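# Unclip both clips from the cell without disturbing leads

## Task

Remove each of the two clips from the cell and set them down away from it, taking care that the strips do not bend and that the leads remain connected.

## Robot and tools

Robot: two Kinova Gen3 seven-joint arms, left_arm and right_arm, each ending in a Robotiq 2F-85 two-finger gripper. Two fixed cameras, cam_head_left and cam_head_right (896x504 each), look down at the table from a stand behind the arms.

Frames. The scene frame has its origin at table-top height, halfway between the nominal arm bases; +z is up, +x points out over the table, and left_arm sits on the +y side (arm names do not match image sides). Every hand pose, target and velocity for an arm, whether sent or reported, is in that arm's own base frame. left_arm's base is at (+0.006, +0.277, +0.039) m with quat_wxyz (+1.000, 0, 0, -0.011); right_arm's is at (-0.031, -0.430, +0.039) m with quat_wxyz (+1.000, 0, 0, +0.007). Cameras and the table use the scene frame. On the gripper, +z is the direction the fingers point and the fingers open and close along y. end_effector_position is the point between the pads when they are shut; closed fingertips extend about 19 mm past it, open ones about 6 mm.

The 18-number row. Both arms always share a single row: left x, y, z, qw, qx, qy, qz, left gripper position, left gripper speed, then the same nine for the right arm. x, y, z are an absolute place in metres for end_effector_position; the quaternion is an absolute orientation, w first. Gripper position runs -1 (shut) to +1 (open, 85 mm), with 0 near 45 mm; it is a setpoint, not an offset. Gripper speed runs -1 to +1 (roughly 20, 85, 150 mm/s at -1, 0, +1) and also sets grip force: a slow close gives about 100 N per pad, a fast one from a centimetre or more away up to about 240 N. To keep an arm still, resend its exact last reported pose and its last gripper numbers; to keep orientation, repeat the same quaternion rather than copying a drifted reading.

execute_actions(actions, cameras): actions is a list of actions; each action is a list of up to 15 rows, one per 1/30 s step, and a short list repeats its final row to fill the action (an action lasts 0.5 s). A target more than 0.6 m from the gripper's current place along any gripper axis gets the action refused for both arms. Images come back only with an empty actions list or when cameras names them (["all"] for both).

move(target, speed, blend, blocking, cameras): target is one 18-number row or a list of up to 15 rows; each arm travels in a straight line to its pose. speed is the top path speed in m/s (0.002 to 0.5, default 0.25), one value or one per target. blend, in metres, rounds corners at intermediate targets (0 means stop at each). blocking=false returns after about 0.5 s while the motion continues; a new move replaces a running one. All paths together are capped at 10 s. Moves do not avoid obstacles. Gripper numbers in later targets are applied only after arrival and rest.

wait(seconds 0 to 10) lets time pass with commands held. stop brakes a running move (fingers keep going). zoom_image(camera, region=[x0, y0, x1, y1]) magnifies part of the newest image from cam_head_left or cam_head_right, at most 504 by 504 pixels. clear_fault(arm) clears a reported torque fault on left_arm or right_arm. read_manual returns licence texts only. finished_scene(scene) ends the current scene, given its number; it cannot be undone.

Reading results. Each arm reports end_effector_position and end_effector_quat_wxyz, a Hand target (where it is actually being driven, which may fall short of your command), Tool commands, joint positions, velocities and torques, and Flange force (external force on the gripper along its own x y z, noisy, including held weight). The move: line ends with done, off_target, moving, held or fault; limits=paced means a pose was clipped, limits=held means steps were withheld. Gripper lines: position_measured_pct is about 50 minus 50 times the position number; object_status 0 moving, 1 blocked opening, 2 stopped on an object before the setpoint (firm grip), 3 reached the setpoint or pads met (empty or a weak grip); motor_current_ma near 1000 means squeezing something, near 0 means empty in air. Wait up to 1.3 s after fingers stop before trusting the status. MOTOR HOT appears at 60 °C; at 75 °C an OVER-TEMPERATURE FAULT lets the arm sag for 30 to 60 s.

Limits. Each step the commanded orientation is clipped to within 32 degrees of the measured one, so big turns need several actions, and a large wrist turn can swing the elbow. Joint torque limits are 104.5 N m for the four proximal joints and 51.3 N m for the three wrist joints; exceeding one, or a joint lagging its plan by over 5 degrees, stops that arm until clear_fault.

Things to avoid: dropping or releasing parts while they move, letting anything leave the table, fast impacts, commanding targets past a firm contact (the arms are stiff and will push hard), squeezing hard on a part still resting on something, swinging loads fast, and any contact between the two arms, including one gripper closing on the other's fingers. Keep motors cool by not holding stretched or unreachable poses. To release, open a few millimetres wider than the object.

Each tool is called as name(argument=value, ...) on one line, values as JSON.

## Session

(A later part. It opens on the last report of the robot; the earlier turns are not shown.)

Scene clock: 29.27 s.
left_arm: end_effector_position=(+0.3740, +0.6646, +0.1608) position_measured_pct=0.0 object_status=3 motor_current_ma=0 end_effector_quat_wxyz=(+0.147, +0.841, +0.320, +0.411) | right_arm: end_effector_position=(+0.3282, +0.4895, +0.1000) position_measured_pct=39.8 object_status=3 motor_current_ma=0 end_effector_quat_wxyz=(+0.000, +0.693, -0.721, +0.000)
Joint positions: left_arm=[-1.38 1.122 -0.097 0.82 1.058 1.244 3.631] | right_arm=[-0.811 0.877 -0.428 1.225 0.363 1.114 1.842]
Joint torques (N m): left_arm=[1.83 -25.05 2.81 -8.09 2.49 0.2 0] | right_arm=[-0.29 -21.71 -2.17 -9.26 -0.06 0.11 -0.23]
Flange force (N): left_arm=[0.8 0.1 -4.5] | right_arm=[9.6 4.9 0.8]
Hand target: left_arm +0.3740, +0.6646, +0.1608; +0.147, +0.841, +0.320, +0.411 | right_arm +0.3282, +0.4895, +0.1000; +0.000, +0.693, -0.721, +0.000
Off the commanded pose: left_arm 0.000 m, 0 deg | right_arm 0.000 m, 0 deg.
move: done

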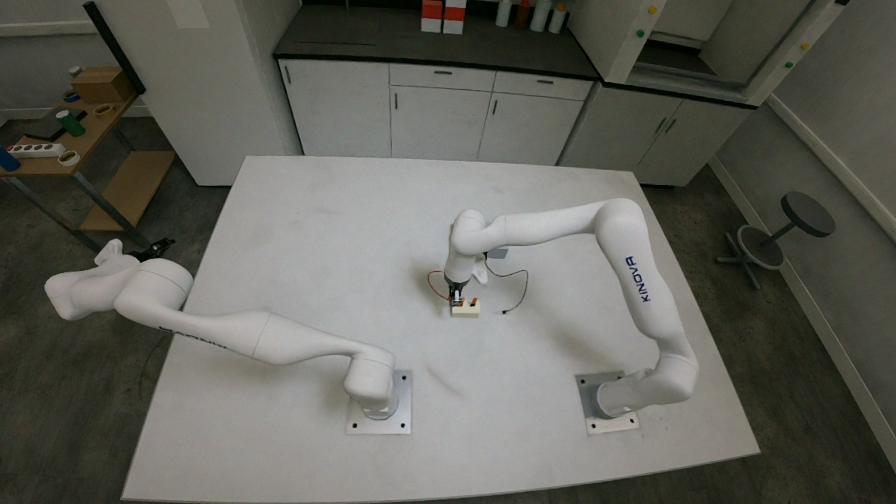

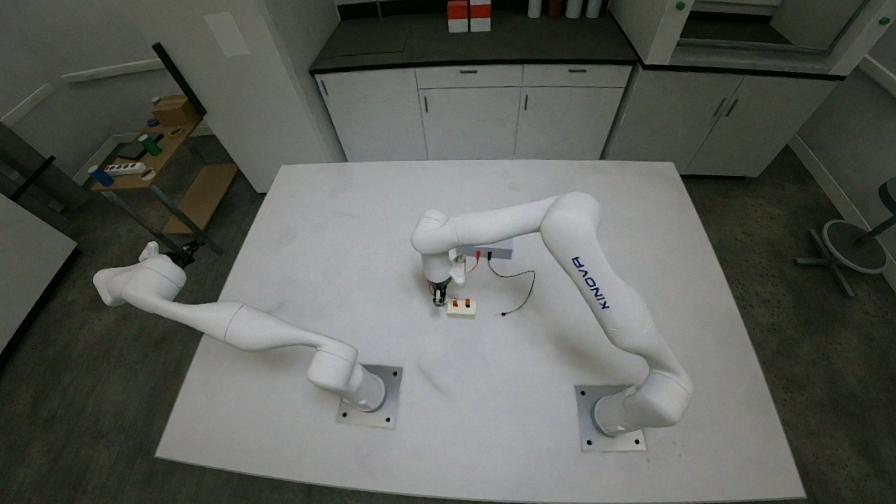

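move(target=[0.3740,0.6646,0.1608,0.147,0.841,0.320,0.411,1,1,0.3287,0.4925,0.060,0,0.6934,-0.7206,0,0.2,1], speed=0.06, cameras=["all"])

zoom_image(camera="cam_head_left", region=[430, 275, 480, 325])

zoom_image(camera="cam_head_right", region=[420, 275, 470, 325])

move(target=[0.3740,0.6646,0.1608,0.147,0.841,0.320,0.411,1,1,0.3287,0.4925,0.060,0,0.6934,-0.7206,0,-0.44,-0.5])

move(target=[0.3740,0.6646,0.1608,0.147,0.841,0.320,0.411,1,1,0.3287,0.4925,0.060,0,0.6934,-0.7206,0,-0.50,-1])

move(target=[0.3740,0.6646,0.1608,0.147,0.841,0.320,0.411,1,1,0.3287,0.4925,0.060,0,0.6934,-0.7206,0,-0.55,-1])

Scene clock: 30.67 s.
left_arm: end_effector_position=(+0.3740, +0.6646, +0.1608) position_measured_pct=0.0 object_status=3 motor_current_ma=0 end_effector_quat_wxyz=(+0.147, +0.841, +0.320, +0.411) | right_arm: end_effector_position=(+0.3287, +0.4925, +0.0600) position_measured_pct=39.8 object_status=3 motor_current_ma=0 end_effector_quat_wxyz=(+0.000, +0.693, -0.721, +0.000)
Joint positions: left_arm=[-1.38 1.122 -0.097 0.82 1.058 1.244 3.631] | right_arm=[-0.819 0.934 -0.414 1.246 0.384 1.038 1.826]
Joint torques (N m): left_arm=[1.81 -25.04 2.83 -8.1 2.51 0.22 -0.01] | right_arm=[-0.3 -22.12 -2.23 -8.97 -0.07 0.4 -0.23]
Flange force (N): left_arm=[0.8 0.1 -4.5] | right_arm=[10.4 5.3 0.7]
Hand target: left_arm +0.3740, +0.6646, +0.1608; +0.147, +0.841, +0.320, +0.411 | right_arm +0.3287, +0.4925, +0.0600; +0.000, +0.693, -0.721, +0.000
Off the commanded pose: left_arm 0.000 m, 0 deg | right_arm 0.000 m, 0 deg.
move: done

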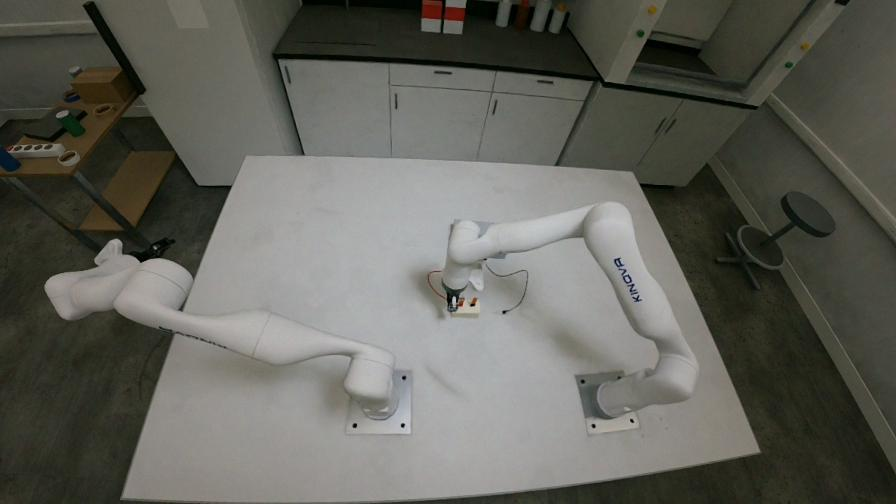

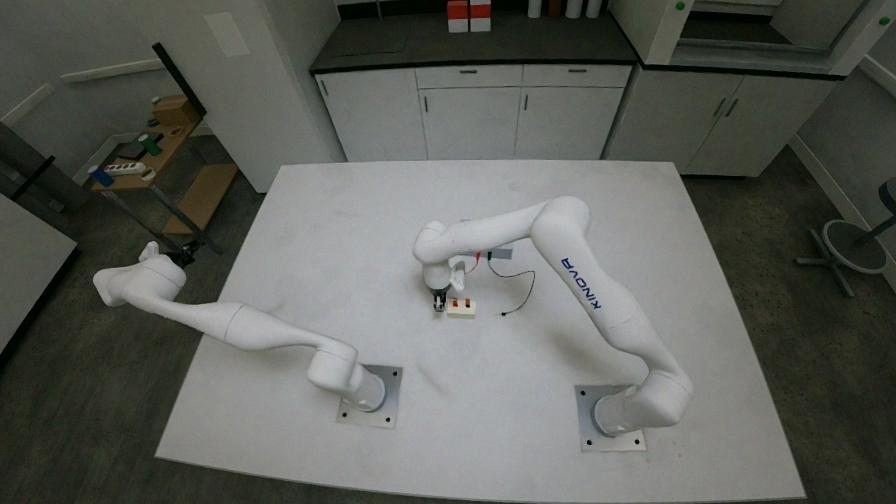

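Scaled by 10.080 from the camera's 896x504 image, which has a finer 1280x720 frame.

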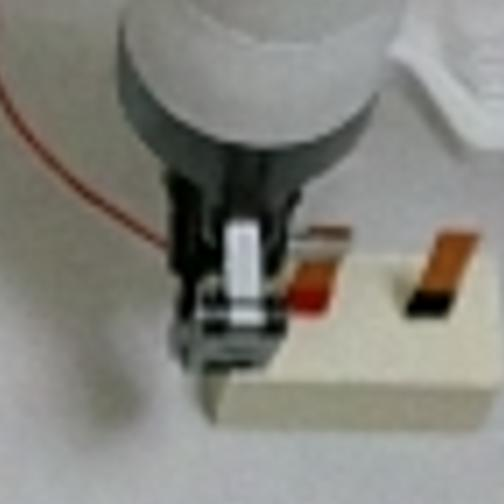

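Scaled by 10.080 from the camera's 896x504 image, which has a finer 1280x720 frame.

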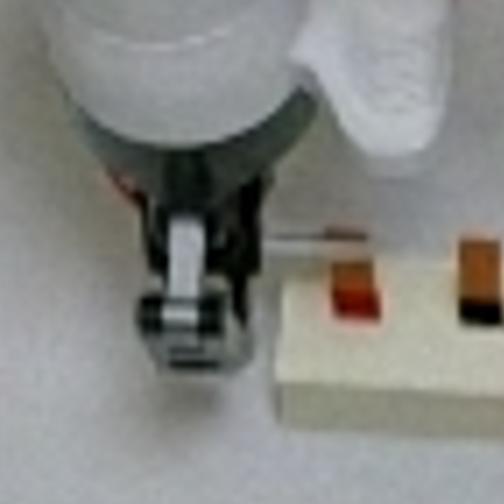

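Scene clock: 31.50 s.
left_arm: end_effector_position=(+0.3740, +0.6646, +0.1608) position_measured_pct=0.0 object_status=3 motor_current_ma=0 end_effector_quat_wxyz=(+0.147, +0.841, +0.320, +0.411) | right_arm: end_effector_position=(+0.3287, +0.4925, +0.0600) position_measured_pct=72.3 object_status=0 motor_current_ma=0 end_effector_quat_wxyz=(+0.000, +0.693, -0.721, +0.000)
Joint positions: left_arm=[-1.38 1.122 -0.097 0.82 1.058 1.244 3.631] | right_arm=[-0.819 0.934 -0.414 1.246 0.384 1.038 1.826]
Joint torques (N m): left_arm=[1.8 -25.02 2.8 -8.06 2.49 0.2 -0.01] | right_arm=[-0.32 -22.1 -2.19 -8.9 -0.07 0.13 -0.19]
Flange force (N): left_arm=[1.0 0.1 -4.5] | right_arm=[9.6 4.8 0.1]
Hand target: left_arm +0.3740, +0.6646, +0.1608; +0.147, +0.841, +0.320, +0.411 | right_arm +0.3287, +0.4925, +0.0600; +0.000, +0.693, -0.721, +0.000
Off the commanded pose: left_arm 0.000 m, 0 deg | right_arm 0.000 m, 0 deg.
move: done

Scene clock: 32.00 s.
left_arm: end_effector_position=(+0.3740, +0.6646, +0.1608) position_measured_pct=0.0 object_status=3 motor_current_ma=0 end_effector_quat_wxyz=(+0.147, +0.841, +0.320, +0.411) | right_arm: end_effector_position=(+0.3287, +0.4925, +0.0600) position_measured_pct=74.9 object_status=3 motor_current_ma=0 end_effector_quat_wxyz=(+0.000, +0.693, -0.721, +0.000)
Joint positions: left_arm=[-1.38 1.122 -0.097 0.82 1.058 1.244 3.631] | right_arm=[-0.819 0.934 -0.414 1.246 0.384 1.038 1.826]
Joint torques (N m): left_arm=[1.8 -25.01 2.84 -8.08 2.48 0.21 0] | right_arm=[-0.27 -22.12 -2.15 -8.97 -0.06 0.15 -0.2]
Flange force (N): left_arm=[0.8 0.2 -4.5] | right_arm=[9.8 5.1 0.2]
Hand target: left_arm +0.3740, +0.6646, +0.1608; +0.147, +0.841, +0.320, +0.411 | right_arm +0.3287, +0.4925, +0.0600; +0.000, +0.693, -0.721, +0.000
Off the commanded pose: left_arm 0.000 m, 0 deg | right_arm 0.000 m, 0 deg.
move: done

Scene clock: 32.50 s.
left_arm: end_effector_position=(+0.3740, +0.6646, +0.1608) position_measured_pct=0.0 object_status=3 motor_current_ma=0 end_effector_quat_wxyz=(+0.147, +0.841, +0.320, +0.411) | right_arm: end_effector_position=(+0.3287, +0.4925, +0.0600) position_measured_pct=77.5 object_status=3 motor_current_ma=0 end_effector_quat_wxyz=(+0.000, +0.693, -0.721, +0.000)
Joint positions: left_arm=[-1.38 1.122 -0.097 0.82 1.058 1.244 3.631] | right_arm=[-0.819 0.934 -0.414 1.246 0.384 1.038 1.826]
Joint torques (N m): left_arm=[1.8 -25.06 2.81 -8.1 2.49 0.2 0] | right_arm=[-0.32 -22.13 -2.2 -8.97 -0.08 0.14 -0.23]
Flange force (N): left_arm=[0.8 0.1 -4.5] | right_arm=[9.8 4.9 0.2]
Hand target: left_arm +0.3740, +0.6646, +0.1608; +0.147, +0.841, +0.320, +0.411 | right_arm +0.3287, +0.4925, +0.0600; +0.000, +0.693, -0.721, +0.000
Off the commanded pose: left_arm 0.000 m, 0 deg | right_arm 0.000 m, 0 deg.
move: done

move(target=[0.3740,0.6646,0.1608,0.147,0.841,0.320,0.411,1,1,0.3287,0.4925,0.060,0,0.6934,-0.7206,0,-0.59,-1])

move(target=[0.3740,0.6646,0.1608,0.147,0.841,0.320,0.411,1,1,0.3287,0.4925,0.060,0,0.6934,-0.7206,0,-0.63,-1])

move(target=[0.3740,0.6646,0.1608,0.147,0.841,0.320,0.411,1,1,0.3287,0.4925,0.060,0,0.6934,-0.7206,0,-0.67,-1])

Scene clock: 33.13 s.
left_arm: end_effector_position=(+0.3740, +0.6646, +0.1608) position_measured_pct=0.0 object_status=3 motor_current_ma=0 end_effector_quat_wxyz=(+0.147, +0.841, +0.320, +0.411) | right_arm: end_effector_position=(+0.3287, +0.4925, +0.0600) position_measured_pct=79.7 object_status=3 motor_current_ma=0 end_effector_quat_wxyz=(+0.000, +0.693, -0.721, +0.000)
Joint positions: left_arm=[-1.38 1.122 -0.097 0.82 1.058 1.244 3.631] | right_arm=[-0.819 0.934 -0.414 1.246 0.384 1.038 1.826]
Joint torques (N m): left_arm=[1.76 -25.07 2.81 -8.06 2.49 0.19 -0.01] | right_arm=[-0.28 -22.1 -2.19 -8.96 -0.05 0.13 -0.2]
Flange force (N): left_arm=[1.1 -0.1 -4.4] | right_arm=[9.8 5.0 0.2]
Hand target: left_arm +0.3740, +0.6646, +0.1608; +0.147, +0.841, +0.320, +0.411 | right_arm +0.3287, +0.4925, +0.0600; +0.000, +0.693, -0.721, +0.000
Off the commanded pose: left_arm 0.000 m, 0 deg | right_arm 0.000 m, 0 deg.
move: done

Scene clock: 33.63 s.
left_arm: end_effector_position=(+0.3740, +0.6646, +0.1608) position_measured_pct=0.0 object_status=3 motor_current_ma=0 end_effector_quat_wxyz=(+0.147, +0.841, +0.320, +0.411) | right_arm: end_effector_position=(+0.3287, +0.4925, +0.0600) position_measured_pct=81.4 object_status=3 motor_current_ma=0 end_effector_quat_wxyz=(+0.000, +0.693, -0.721, +0.000)
Joint positions: left_arm=[-1.38 1.122 -0.097 0.82 1.058 1.244 3.631] | right_arm=[-0.819 0.934 -0.414 1.246 0.384 1.038 1.826]
Joint torques (N m): left_arm=[1.8 -25.05 2.82 -8.1 2.49 0.2 -0.03] | right_arm=[-0.29 -22.13 -2.19 -8.95 -0.05 0.15 -0.21]
Flange force (N): left_arm=[0.9 0.1 -4.5] | right_arm=[9.7 4.9 0.2]
Hand target: left_arm +0.3740, +0.6646, +0.1608; +0.147, +0.841, +0.320, +0.411 | right_arm +0.3287, +0.4925, +0.0600; +0.000, +0.693, -0.721, +0.000
Off the commanded pose: left_arm 0.000 m, 0 deg | right_arm 0.000 m, 0 deg.
move: done

Scene clock: 34.13 s.
left_arm: end_effector_position=(+0.3740, +0.6646, +0.1608) position_measured_pct=0.0 object_status=3 motor_current_ma=0 end_effector_quat_wxyz=(+0.147, +0.841, +0.320, +0.411) | right_arm: end_effector_position=(+0.3287, +0.4925, +0.0600) position_measured_pct=83.5 object_status=3 motor_current_ma=0 end_effector_quat_wxyz=(+0.000, +0.693, -0.721, +0.000)
Joint positions: left_arm=[-1.38 1.122 -0.097 0.82 1.058 1.244 3.631] | right_arm=[-0.819 0.934 -0.414 1.246 0.384 1.038 1.826]
Joint torques (N m): left_arm=[1.83 -25.04 2.79 -8.1 2.48 0.2 -0.02] | right_arm=[-0.33 -22.12 -2.17 -8.94 -0.08 0.15 -0.23]
Flange force (N): left_arm=[0.8 0.1 -4.5] | right_arm=[9.7 4.9 0.2]
Hand target: left_arm +0.3740, +0.6646, +0.1608; +0.147, +0.841, +0.320, +0.411 | right_arm +0.3287, +0.4925, +0.0600; +0.000, +0.693, -0.721, +0.000
Off the commanded pose: left_arm 0.000 m, 0 deg | right_arm 0.000 m, 0 deg.
move: done

move(target=[0.3740,0.6646,0.1608,0.147,0.841,0.320,0.411,1,1,0.3287,0.4925,0.060,0,0.6934,-0.7206,0,-0.71,-1])

move(target=[0.3740,0.6646,0.1608,0.147,0.841,0.320,0.411,1,1,0.3287,0.4925,0.060,0,0.6934,-0.7206,0,-0.74,-1], cameras=["all"])

zoom_image(camera="cam_head_left", region=[440, 285, 480, 320])

zoom_image(camera="cam_head_right", region=[430, 285, 470, 320])

Scene clock: 34.93 s.
left_arm: end_effector_position=(+0.3740, +0.6646, +0.1608) position_measured_pct=0.0 object_status=3 motor_current_ma=0 end_effector_quat_wxyz=(+0.147, +0.841, +0.320, +0.411) | right_arm: end_effector_position=(+0.3287, +0.4925, +0.0600) position_measured_pct=85.3 object_status=3 motor_current_ma=20 end_effector_quat_wxyz=(+0.000, +0.693, -0.721, +0.000)
Joint positions: left_arm=[-1.38 1.122 -0.097 0.82 1.058 1.244 3.631] | right_arm=[-0.819 0.934 -0.413 1.246 0.384 1.038 1.826]
Joint torques (N m): left_arm=[1.79 -25.03 2.79 -8.1 2.48 0.19 -0.02] | right_arm=[-0.32 -22.05 -2.25 -8.84 -0.14 0.22 -0.24]
Flange force (N): left_arm=[0.8 0.2 -4.5] | right_arm=[9.6 4.8 0.3]
Hand target: left_arm +0.3740, +0.6646, +0.1608; +0.147, +0.841, +0.320, +0.411 | right_arm +0.3287, +0.4925, +0.0600; +0.000, +0.693, -0.721, +0.000
Off the commanded pose: left_arm 0.000 m, 0 deg | right_arm 0.000 m, 0 deg.
move: done

Scene clock: 35.47 s.
left_arm: end_effector_position=(+0.3740, +0.6646, +0.1608) position_measured_pct=0.0 object_status=3 motor_current_ma=0 end_effector_quat_wxyz=(+0.147, +0.841, +0.320, +0.411) | right_arm: end_effector_position=(+0.3287, +0.4925, +0.0600) position_measured_pct=87.0 object_status=0 motor_current_ma=110 end_effector_quat_wxyz=(+0.000, +0.693, -0.721, +0.000)
Joint positions: left_arm=[-1.38 1.122 -0.097 0.82 1.058 1.244 3.631] | right_arm=[-0.819 0.934 -0.413 1.246 0.384 1.038 1.826]
Joint torques (N m): left_arm=[1.81 -25.05 2.82 -8.08 2.49 0.21 -0.01] | right_arm=[-0.31 -22.17 -2.2 -9 -0.05 0.12 -0.23]
Flange force (N): left_arm=[0.9 0.1 -4.5] | right_arm=[9.8 4.9 0.3]
Hand target: left_arm +0.3740, +0.6646, +0.1608; +0.147, +0.841, +0.320, +0.411 | right_arm +0.3287, +0.4925, +0.0600; +0.000, +0.693, -0.721, +0.000
Off the commanded pose: left_arm 0.000 m, 0 deg | right_arm 0.000 m, 0 deg.
move: done

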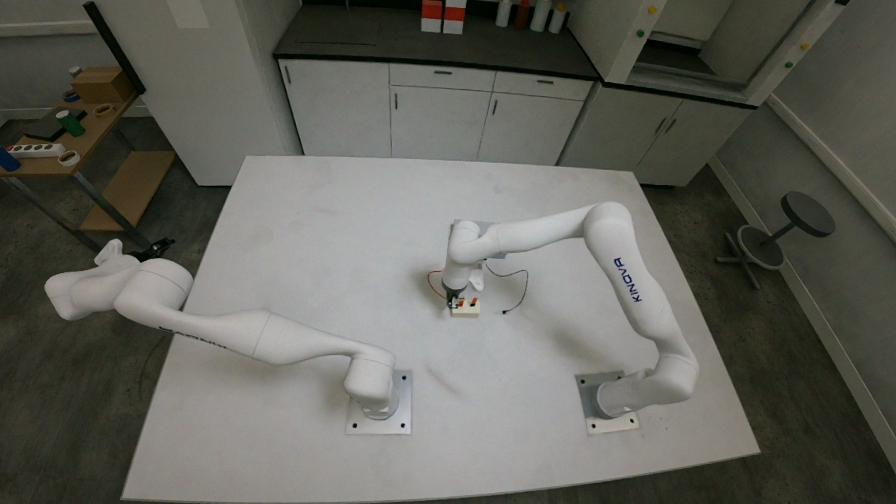

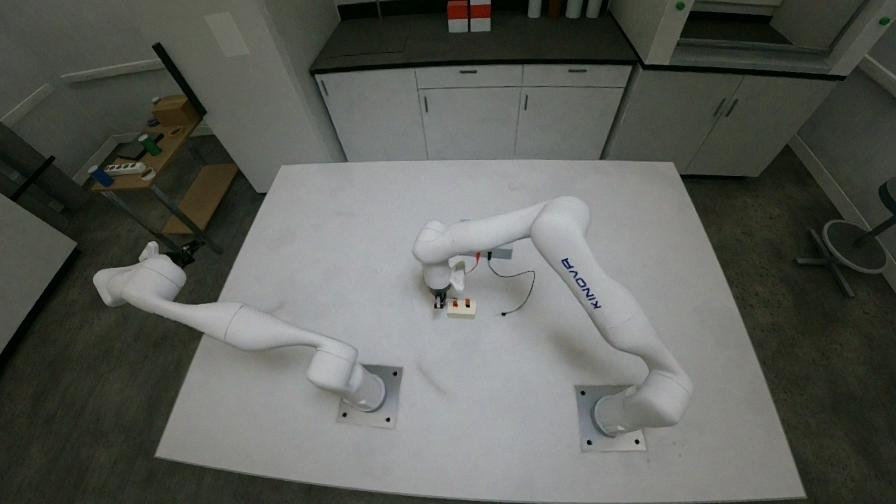

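Scaled by 12.600 from the camera's 896x504 image, which has a finer 1280x720 frame.

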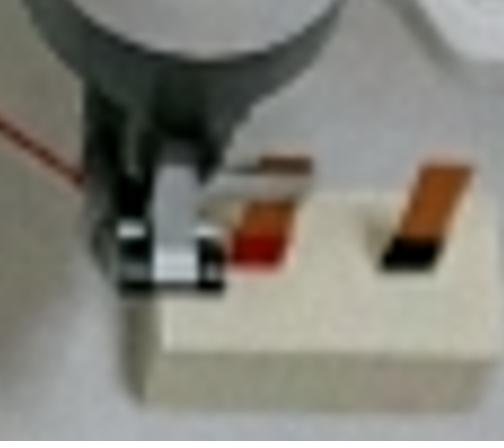

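Scaled by 12.600 from the camera's 896x504 image, which has a finer 1280x720 frame.

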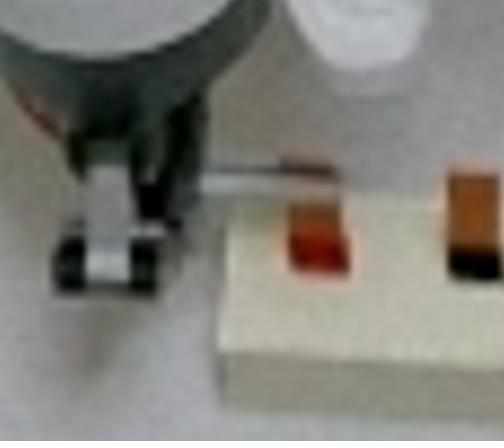

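Contact is balanced, so I'll squeeze further.

move(target=[0.3740,0.6646,0.1608,0.147,0.841,0.320,0.411,1,1,0.3287,0.4925,0.060,0,0.6934,-0.7206,0,-0.79,-1])

move(target=[0.3740,0.6646,0.1608,0.147,0.841,0.320,0.411,1,1,0.3287,0.4925,0.060,0,0.6934,-0.7206,0,-0.83,-1])

move(target=[0.3740,0.6646,0.1608,0.147,0.841,0.320,0.411,1,1,0.3287,0.4925,0.060,0,0.6934,-0.7206,0,-0.88,-1], cameras=["all"])

zoom_image(camera="cam_head_left", region=[440, 285, 480, 320])

zoom_image(camera="cam_head_right", region=[430, 285, 470, 320])

Scene clock: 36.37 s.
left_arm: end_effector_position=(+0.3740, +0.6646, +0.1608) position_measured_pct=0.0 object_status=3 motor_current_ma=0 end_effector_quat_wxyz=(+0.147, +0.841, +0.320, +0.411) | right_arm: end_effector_position=(+0.3287, +0.4925, +0.0600) position_measured_pct=89.2 object_status=0 motor_current_ma=250 end_effector_quat_wxyz=(+0.000, +0.693, -0.721, +0.000)
Joint positions: left_arm=[-1.38 1.122 -0.097 0.82 1.058 1.244 3.631] | right_arm=[-0.819 0.934 -0.413 1.246 0.384 1.038 1.826]
Joint torques (N m): left_arm=[1.8 -25.05 2.85 -8.09 2.5 0.2 0] | right_arm=[-0.29 -22.15 -2.22 -8.94 -0.07 0.15 -0.22]
Flange force (N): left_arm=[0.9 0.1 -4.5] | right_arm=[9.6 4.9 0.3]
Hand target: left_arm +0.3740, +0.6646, +0.1608; +0.147, +0.841, +0.320, +0.411 | right_arm +0.3287, +0.4925, +0.0600; +0.000, +0.693, -0.721, +0.000
Off the commanded pose: left_arm 0.000 m, 0 deg | right_arm 0.000 m, 0 deg.
move: done

Scene clock: 37.13 s.
left_arm: end_effector_position=(+0.3740, +0.6646, +0.1608) position_measured_pct=0.0 object_status=3 motor_current_ma=0 end_effector_quat_wxyz=(+0.147, +0.841, +0.320, +0.411) | right_arm: end_effector_position=(+0.3287, +0.4925, +0.0600) position_measured_pct=90.9 object_status=0 motor_current_ma=960 end_effector_quat_wxyz=(+0.000, +0.693, -0.721, +0.000)
Joint positions: left_arm=[-1.38 1.122 -0.097 0.82 1.058 1.244 3.631] | right_arm=[-0.819 0.934 -0.413 1.246 0.384 1.038 1.826]
Joint torques (N m): left_arm=[1.8 -25.04 2.84 -8.13 2.49 0.21 -0.01] | right_arm=[-0.31 -22.13 -2.21 -8.93 -0.08 0.13 -0.21]
Flange force (N): left_arm=[0.7 0.3 -4.5] | right_arm=[9.6 4.9 0.2]
Hand target: left_arm +0.3740, +0.6646, +0.1608; +0.147, +0.841, +0.320, +0.411 | right_arm +0.3287, +0.4925, +0.0600; +0.000, +0.693, -0.721, +0.000
Off the commanded pose: left_arm 0.000 m, 0 deg | right_arm 0.000 m, 0 deg.
move: done

Scene clock: 37.63 s.
left_arm: end_effector_position=(+0.3740, +0.6646, +0.1608) position_measured_pct=0.0 object_status=3 motor_current_ma=0 end_effector_quat_wxyz=(+0.147, +0.841, +0.320, +0.411) | right_arm: end_effector_position=(+0.3287, +0.4925, +0.0600) position_measured_pct=90.9 object_status=2 motor_current_ma=1000 end_effector_quat_wxyz=(+0.000, +0.693, -0.721, +0.000)
Joint positions: left_arm=[-1.38 1.122 -0.097 0.82 1.058 1.244 3.631] | right_arm=[-0.819 0.934 -0.413 1.246 0.384 1.038 1.826]
Joint torques (N m): left_arm=[1.81 -25.04 2.81 -8.1 2.49 0.21 0] | right_arm=[-0.33 -22.14 -2.23 -8.97 -0.05 0.14 -0.23]
Flange force (N): left_arm=[0.7 0.2 -4.5] | right_arm=[9.8 4.9 0.3]
Hand target: left_arm +0.3740, +0.6646, +0.1608; +0.147, +0.841, +0.320, +0.411 | right_arm +0.3287, +0.4925, +0.0600; +0.000, +0.693, -0.721, +0.000
Off the commanded pose: left_arm 0.000 m, 0 deg | right_arm 0.000 m, 0 deg.
move: done

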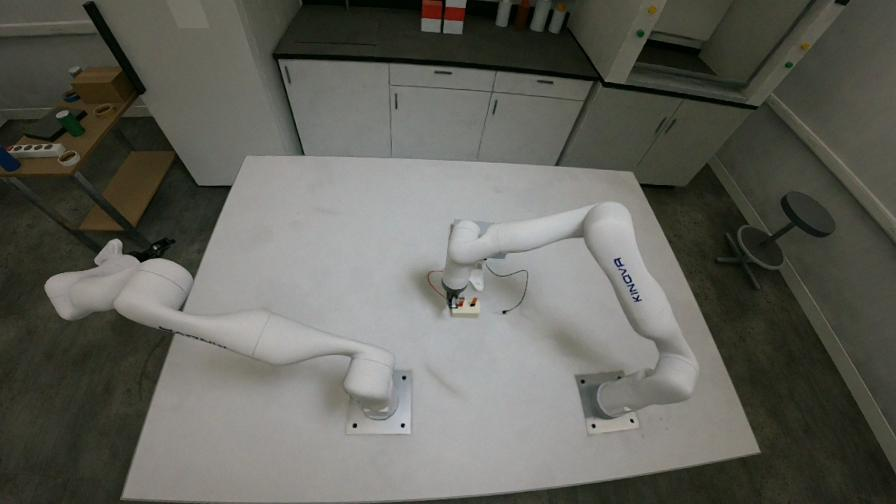

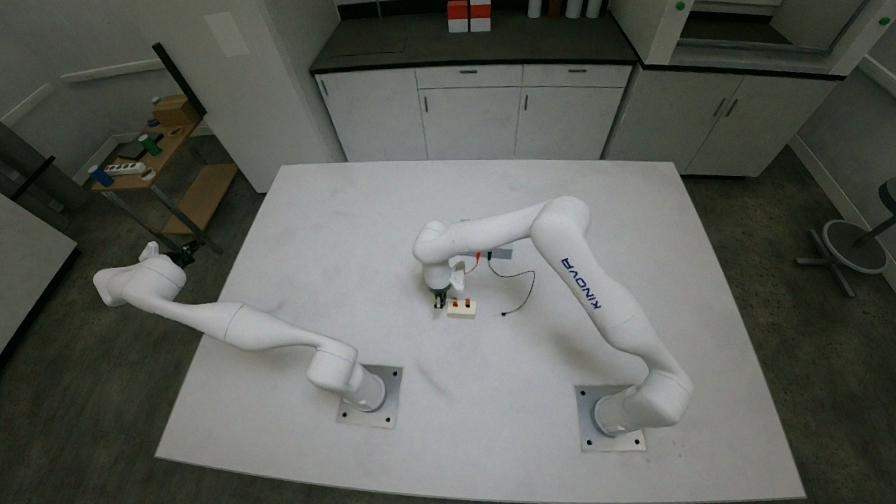

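Scaled by 12.600 from the camera's 896x504 image, which has a finer 1280x720 frame.

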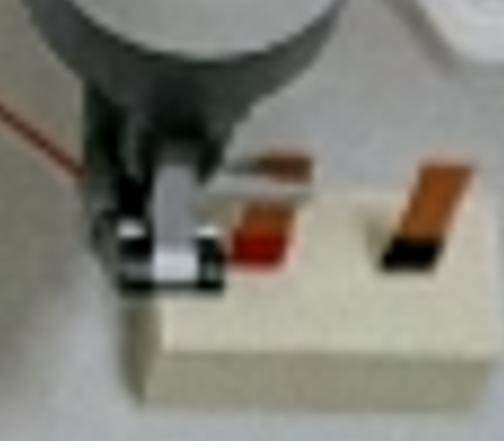

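Scaled by 12.600 from the camera's 896x504 image, which has a finer 1280x720 frame.

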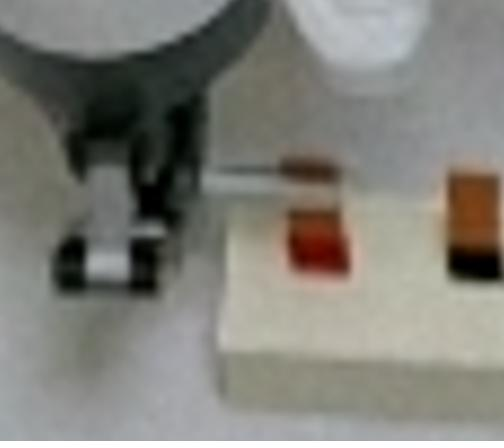

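move(target=[[0.3740,0.6646,0.1608,0.147,0.841,0.320,0.411,1,1,0.3287,0.4925,0.100,0,0.6934,-0.7206,0,-0.88,-1],[0.3740,0.6646,0.1608,0.147,0.841,0.320,0.411,1,1,0.3360,0.5650,0.095,0,0.6934,-0.7206,0,-0.88,-1],[0.3740,0.6646,0.1608,0.147,0.841,0.320,0.411,1,1,0.3360,0.5650,-0.004,0,0.6934,-0.7206,0,-0.88,-1]], speed=[0.04,0.1,0.08], blend=[0.006,0.02,0], cameras=["all"])

zoom_image(camera="cam_head_left", region=[400, 250, 500, 330])

move(target=[0.3740,0.6646,0.1608,0.147,0.841,0.320,0.411,1,1,0.3360,0.5650,-0.011,0,0.6934,-0.7206,0,-0.88,-1], speed=0.03)

move(target=[0.3740,0.6646,0.1608,0.147,0.841,0.320,0.411,1,1,0.3360,0.5650,-0.014,0,0.6934,-0.7206,0,-0.88,-1], speed=0.03)

Scene clock: 41.23 s.
left_arm: end_effector_position=(+0.3740, +0.6646, +0.1608) position_measured_pct=0.0 object_status=3 motor_current_ma=0 end_effector_quat_wxyz=(+0.147, +0.841, +0.320, +0.411) | right_arm: end_effector_position=(+0.3360, +0.5650, -0.0040) position_measured_pct=90.9 object_status=2 motor_current_ma=1000 end_effector_quat_wxyz=(+0.000, +0.693, -0.721, +0.000)
Joint positions: left_arm=[-1.38 1.122 -0.097 0.82 1.058 1.244 3.631] | right_arm=[-0.924 1.164 -0.391 0.929 0.401 1.111 1.831]
Joint torques (N m): left_arm=[1.79 -25.05 2.84 -8.08 2.49 0.22 0] | right_arm=[-0.27 -25.07 -1.96 -9.29 -0.03 0.22 -0.22]
Flange force (N): left_arm=[0.8 0.1 -4.4] | right_arm=[13.2 6.4 -0.4]
Hand target: left_arm +0.3740, +0.6646, +0.1608; +0.147, +0.841, +0.320, +0.411 | right_arm +0.3360, +0.5650, -0.0040; +0.000, +0.693, -0.721, +0.000
Off the commanded pose: left_arm 0.000 m, 0 deg | right_arm 0.000 m, 0 deg.
move: done

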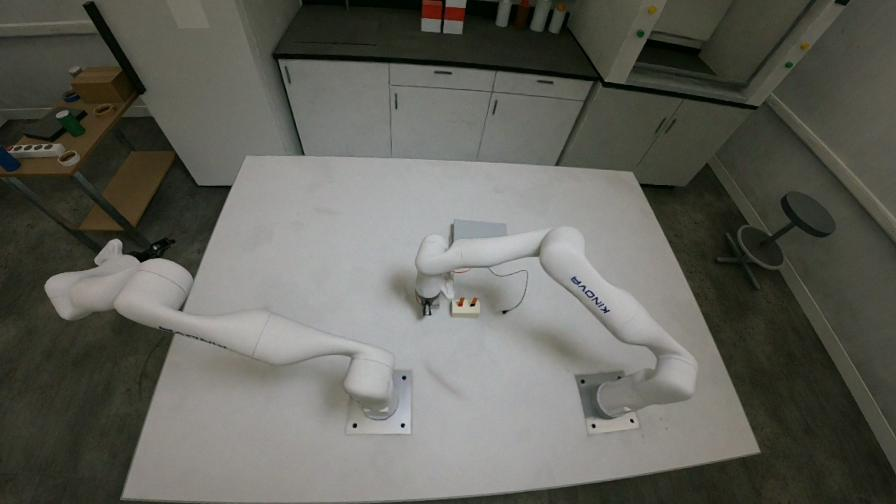

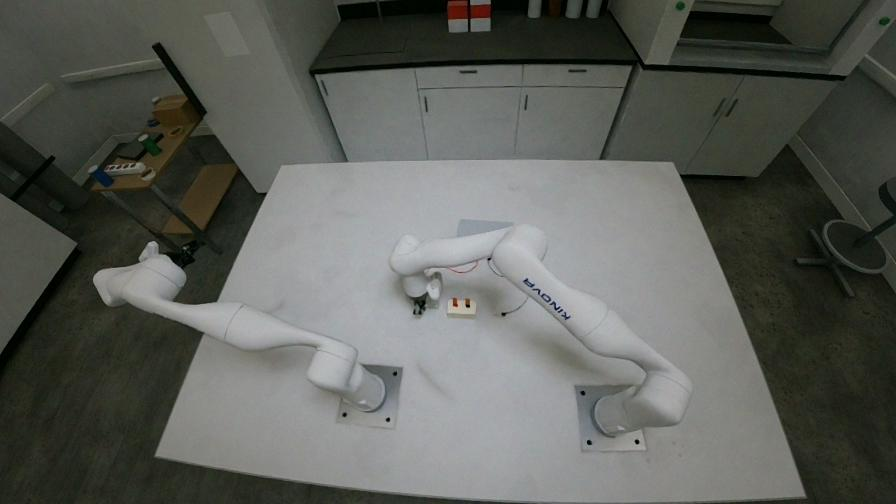

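Scaled by 5.040 from the camera's 896x504 image, which has a finer 1280x720 frame.

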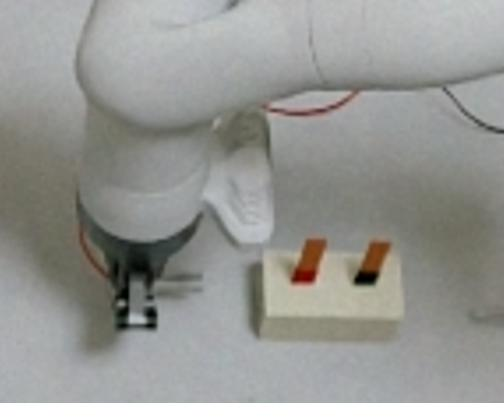

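Scene clock: 41.93 s.
left_arm: end_effector_position=(+0.3740, +0.6646, +0.1608) position_measured_pct=0.0 object_status=3 motor_current_ma=0 end_effector_quat_wxyz=(+0.147, +0.841, +0.320, +0.411) | right_arm: end_effector_position=(+0.3360, +0.5650, -0.0110) position_measured_pct=90.9 object_status=2 motor_current_ma=1000 end_effector_quat_wxyz=(+0.000, +0.693, -0.721, +0.000)
Joint positions: left_arm=[-1.38 1.122 -0.097 0.82 1.058 1.244 3.631] | right_arm=[-0.925 1.174 -0.389 0.93 0.404 1.1 1.83]
Joint torques (N m): left_arm=[1.81 -25.03 2.81 -8.1 2.47 0.2 -0.01] | right_arm=[-0.32 -24.91 -1.92 -9.17 -0.05 -0.03 -0.21]
Flange force (N): left_arm=[0.8 0.2 -4.5] | right_arm=[12.6 5.9 -1.3]
Hand target: left_arm +0.3740, +0.6646, +0.1608; +0.147, +0.841, +0.320, +0.411 | right_arm +0.3360, +0.5650, -0.0110; +0.000, +0.693, -0.721, +0.000
Off the commanded pose: left_arm 0.000 m, 0 deg | right_arm 0.000 m, 0 deg.
move: done

Scene clock: 42.63 s.
left_arm: end_effector_position=(+0.3740, +0.6646, +0.1608) position_measured_pct=0.0 object_status=3 motor_current_ma=0 end_effector_quat_wxyz=(+0.147, +0.841, +0.320, +0.411) | right_arm: end_effector_position=(+0.3360, +0.5650, -0.0140) position_measured_pct=90.9 object_status=2 motor_current_ma=1000 end_effector_quat_wxyz=(+0.000, +0.693, -0.721, +0.000)
Joint positions: left_arm=[-1.38 1.122 -0.097 0.82 1.058 1.244 3.631] | right_arm=[-0.925 1.179 -0.388 0.931 0.405 1.095 1.829]
Joint torques (N m): left_arm=[1.82 -25.06 2.83 -8.09 2.49 0.21 0] | right_arm=[-0.31 -24.96 -1.95 -9.12 -0.07 0.17 -0.23]
Flange force (N): left_arm=[0.9 0.1 -4.5] | right_arm=[12.9 6.1 -1.0]
Hand target: left_arm +0.3740, +0.6646, +0.1608; +0.147, +0.841, +0.320, +0.411 | right_arm +0.3360, +0.5650, -0.0140; +0.000, +0.693, -0.721, +0.000
Off the commanded pose: left_arm 0.000 m, 0 deg | right_arm 0.000 m, 0 deg.
move: done

move(target=[0.3740,0.6646,0.1608,0.147,0.841,0.320,0.411,1,1,0.3360,0.5650,-0.0148,0,0.6934,-0.7206,0,-0.3,-1], speed=0.03)

move(target=[[0.3740,0.6646,0.1608,0.147,0.841,0.320,0.411,1,1,0.3360,0.5650,-0.0148,0,0.6934,-0.7206,0,0.2,0],[0.3740,0.6646,0.1608,0.147,0.841,0.320,0.411,1,1,0.3360,0.5650,0.17,0,0.6934,-0.7206,0,0.2,0],[0.3740,0.6646,0.1608,0.147,0.841,0.320,0.411,1,1,0.3300,0.12,0.19,0,0.6934,-0.7206,0,0.2,0]], speed=[0.1,0.1,0.25], blend=[0,0.03,0], cameras=["all"])

zoom_image(camera="cam_head_left", region=[400, 230, 540, 330])

zoom_image(camera="cam_head_right", region=[400, 230, 540, 330])

Scene clock: 44.33 s.
left_arm: end_effector_position=(+0.3740, +0.6646, +0.1608) position_measured_pct=0.0 object_status=3 motor_current_ma=0 end_effector_quat_wxyz=(+0.147, +0.841, +0.320, +0.411) | right_arm: end_effector_position=(+0.3360, +0.5650, -0.0148) position_measured_pct=64.9 object_status=0 motor_current_ma=0 end_effector_quat_wxyz=(+0.000, +0.693, -0.721, +0.000)
Joint positions: left_arm=[-1.38 1.122 -0.097 0.82 1.058 1.244 3.631] | right_arm=[-0.925 1.18 -0.388 0.931 0.405 1.094 1.829]
Joint torques (N m): left_arm=[1.81 -25.03 2.84 -8.1 2.5 0.19 -0.01] | right_arm=[-0.27 -24.92 -1.91 -9.13 -0.06 0.14 -0.22]
Flange force (N): left_arm=[0.9 0.1 -4.5] | right_arm=[13.0 6.2 -1.1]
Hand target: left_arm +0.3740, +0.6646, +0.1608; +0.147, +0.841, +0.320, +0.411 | right_arm +0.3360, +0.5650, -0.0148; +0.000, +0.693, -0.721, +0.000
Off the commanded pose: left_arm 0.000 m, 0 deg | right_arm 0.000 m, 0 deg.
move: done

Scene clock: 49.13 s.
left_arm: end_effector_position=(+0.3740, +0.6646, +0.1608) position_measured_pct=0.0 object_status=3 motor_current_ma=0 end_effector_quat_wxyz=(+0.147, +0.841, +0.320, +0.411) | right_arm: end_effector_position=(+0.3300, +0.1200, +0.1900) position_measured_pct=39.8 object_status=3 motor_current_ma=0 end_effector_quat_wxyz=(+0.000, +0.693, -0.721, +0.000)
Joint positions: left_arm=[-1.38 1.122 -0.097 0.82 1.058 1.244 3.631] | right_arm=[-0.057 0.268 -0.445 1.972 0.143 0.931 2.529]
Joint torques (N m): left_arm=[1.8 -25.04 2.8 -8.11 2.47 0.21 -0.01] | right_arm=[-0.23 -11.16 -0.6 -8.97 -0.06 0.13 -0.17]
Flange force (N): left_arm=[0.7 0.2 -4.5] | right_arm=[3.5 6.1 2.7]
Hand target: left_arm +0.3740, +0.6646, +0.1608; +0.147, +0.841, +0.320, +0.411 | right_arm +0.3300, +0.1200, +0.1900; +0.000, +0.693, -0.721, +0.000
Off the commanded pose: left_arm 0.000 m, 0 deg | right_arm 0.000 m, 0 deg.
move: done

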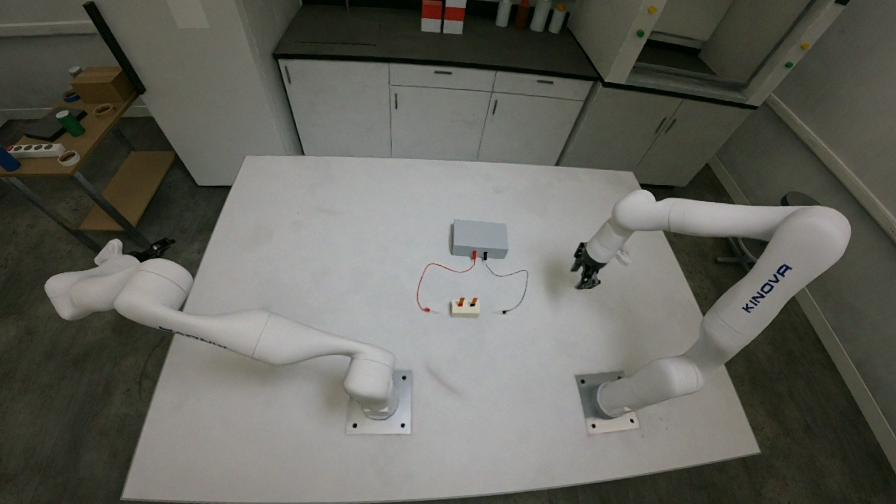

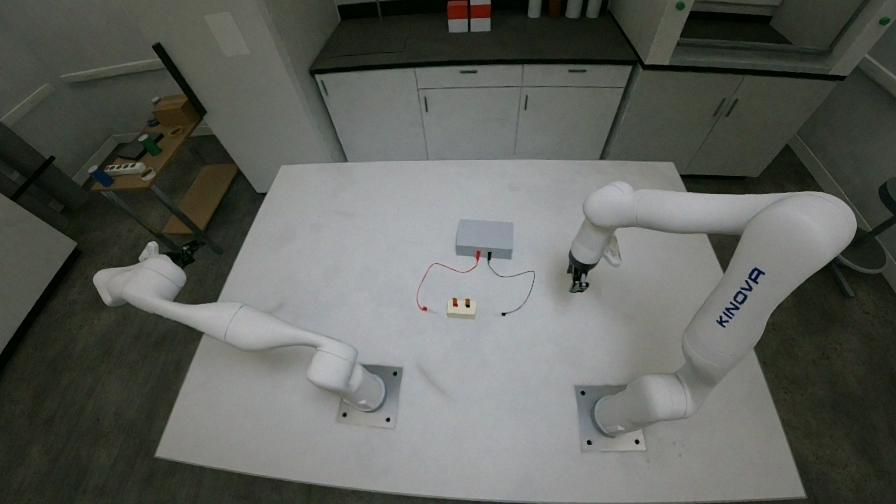

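Scaled by 3.600 from the camera's 896x504 image, which has a finer 1280x720 frame.

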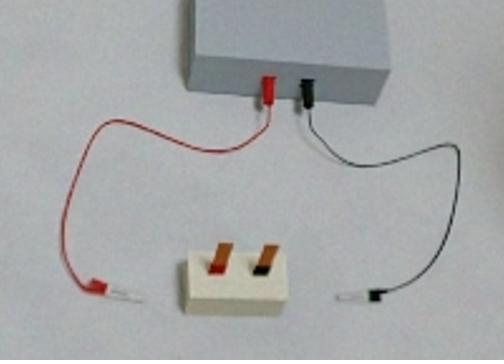

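Scaled by 3.600 from the camera's 896x504 image, which has a finer 1280x720 frame.

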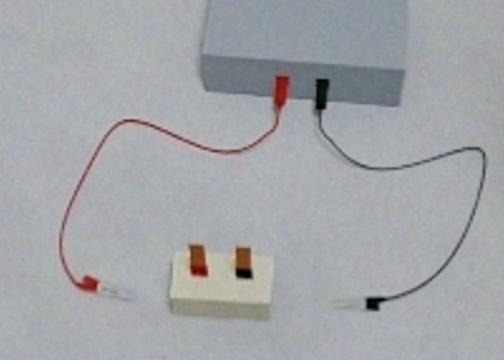

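finished_scene(scene=2)

The scene is finished: the task was done.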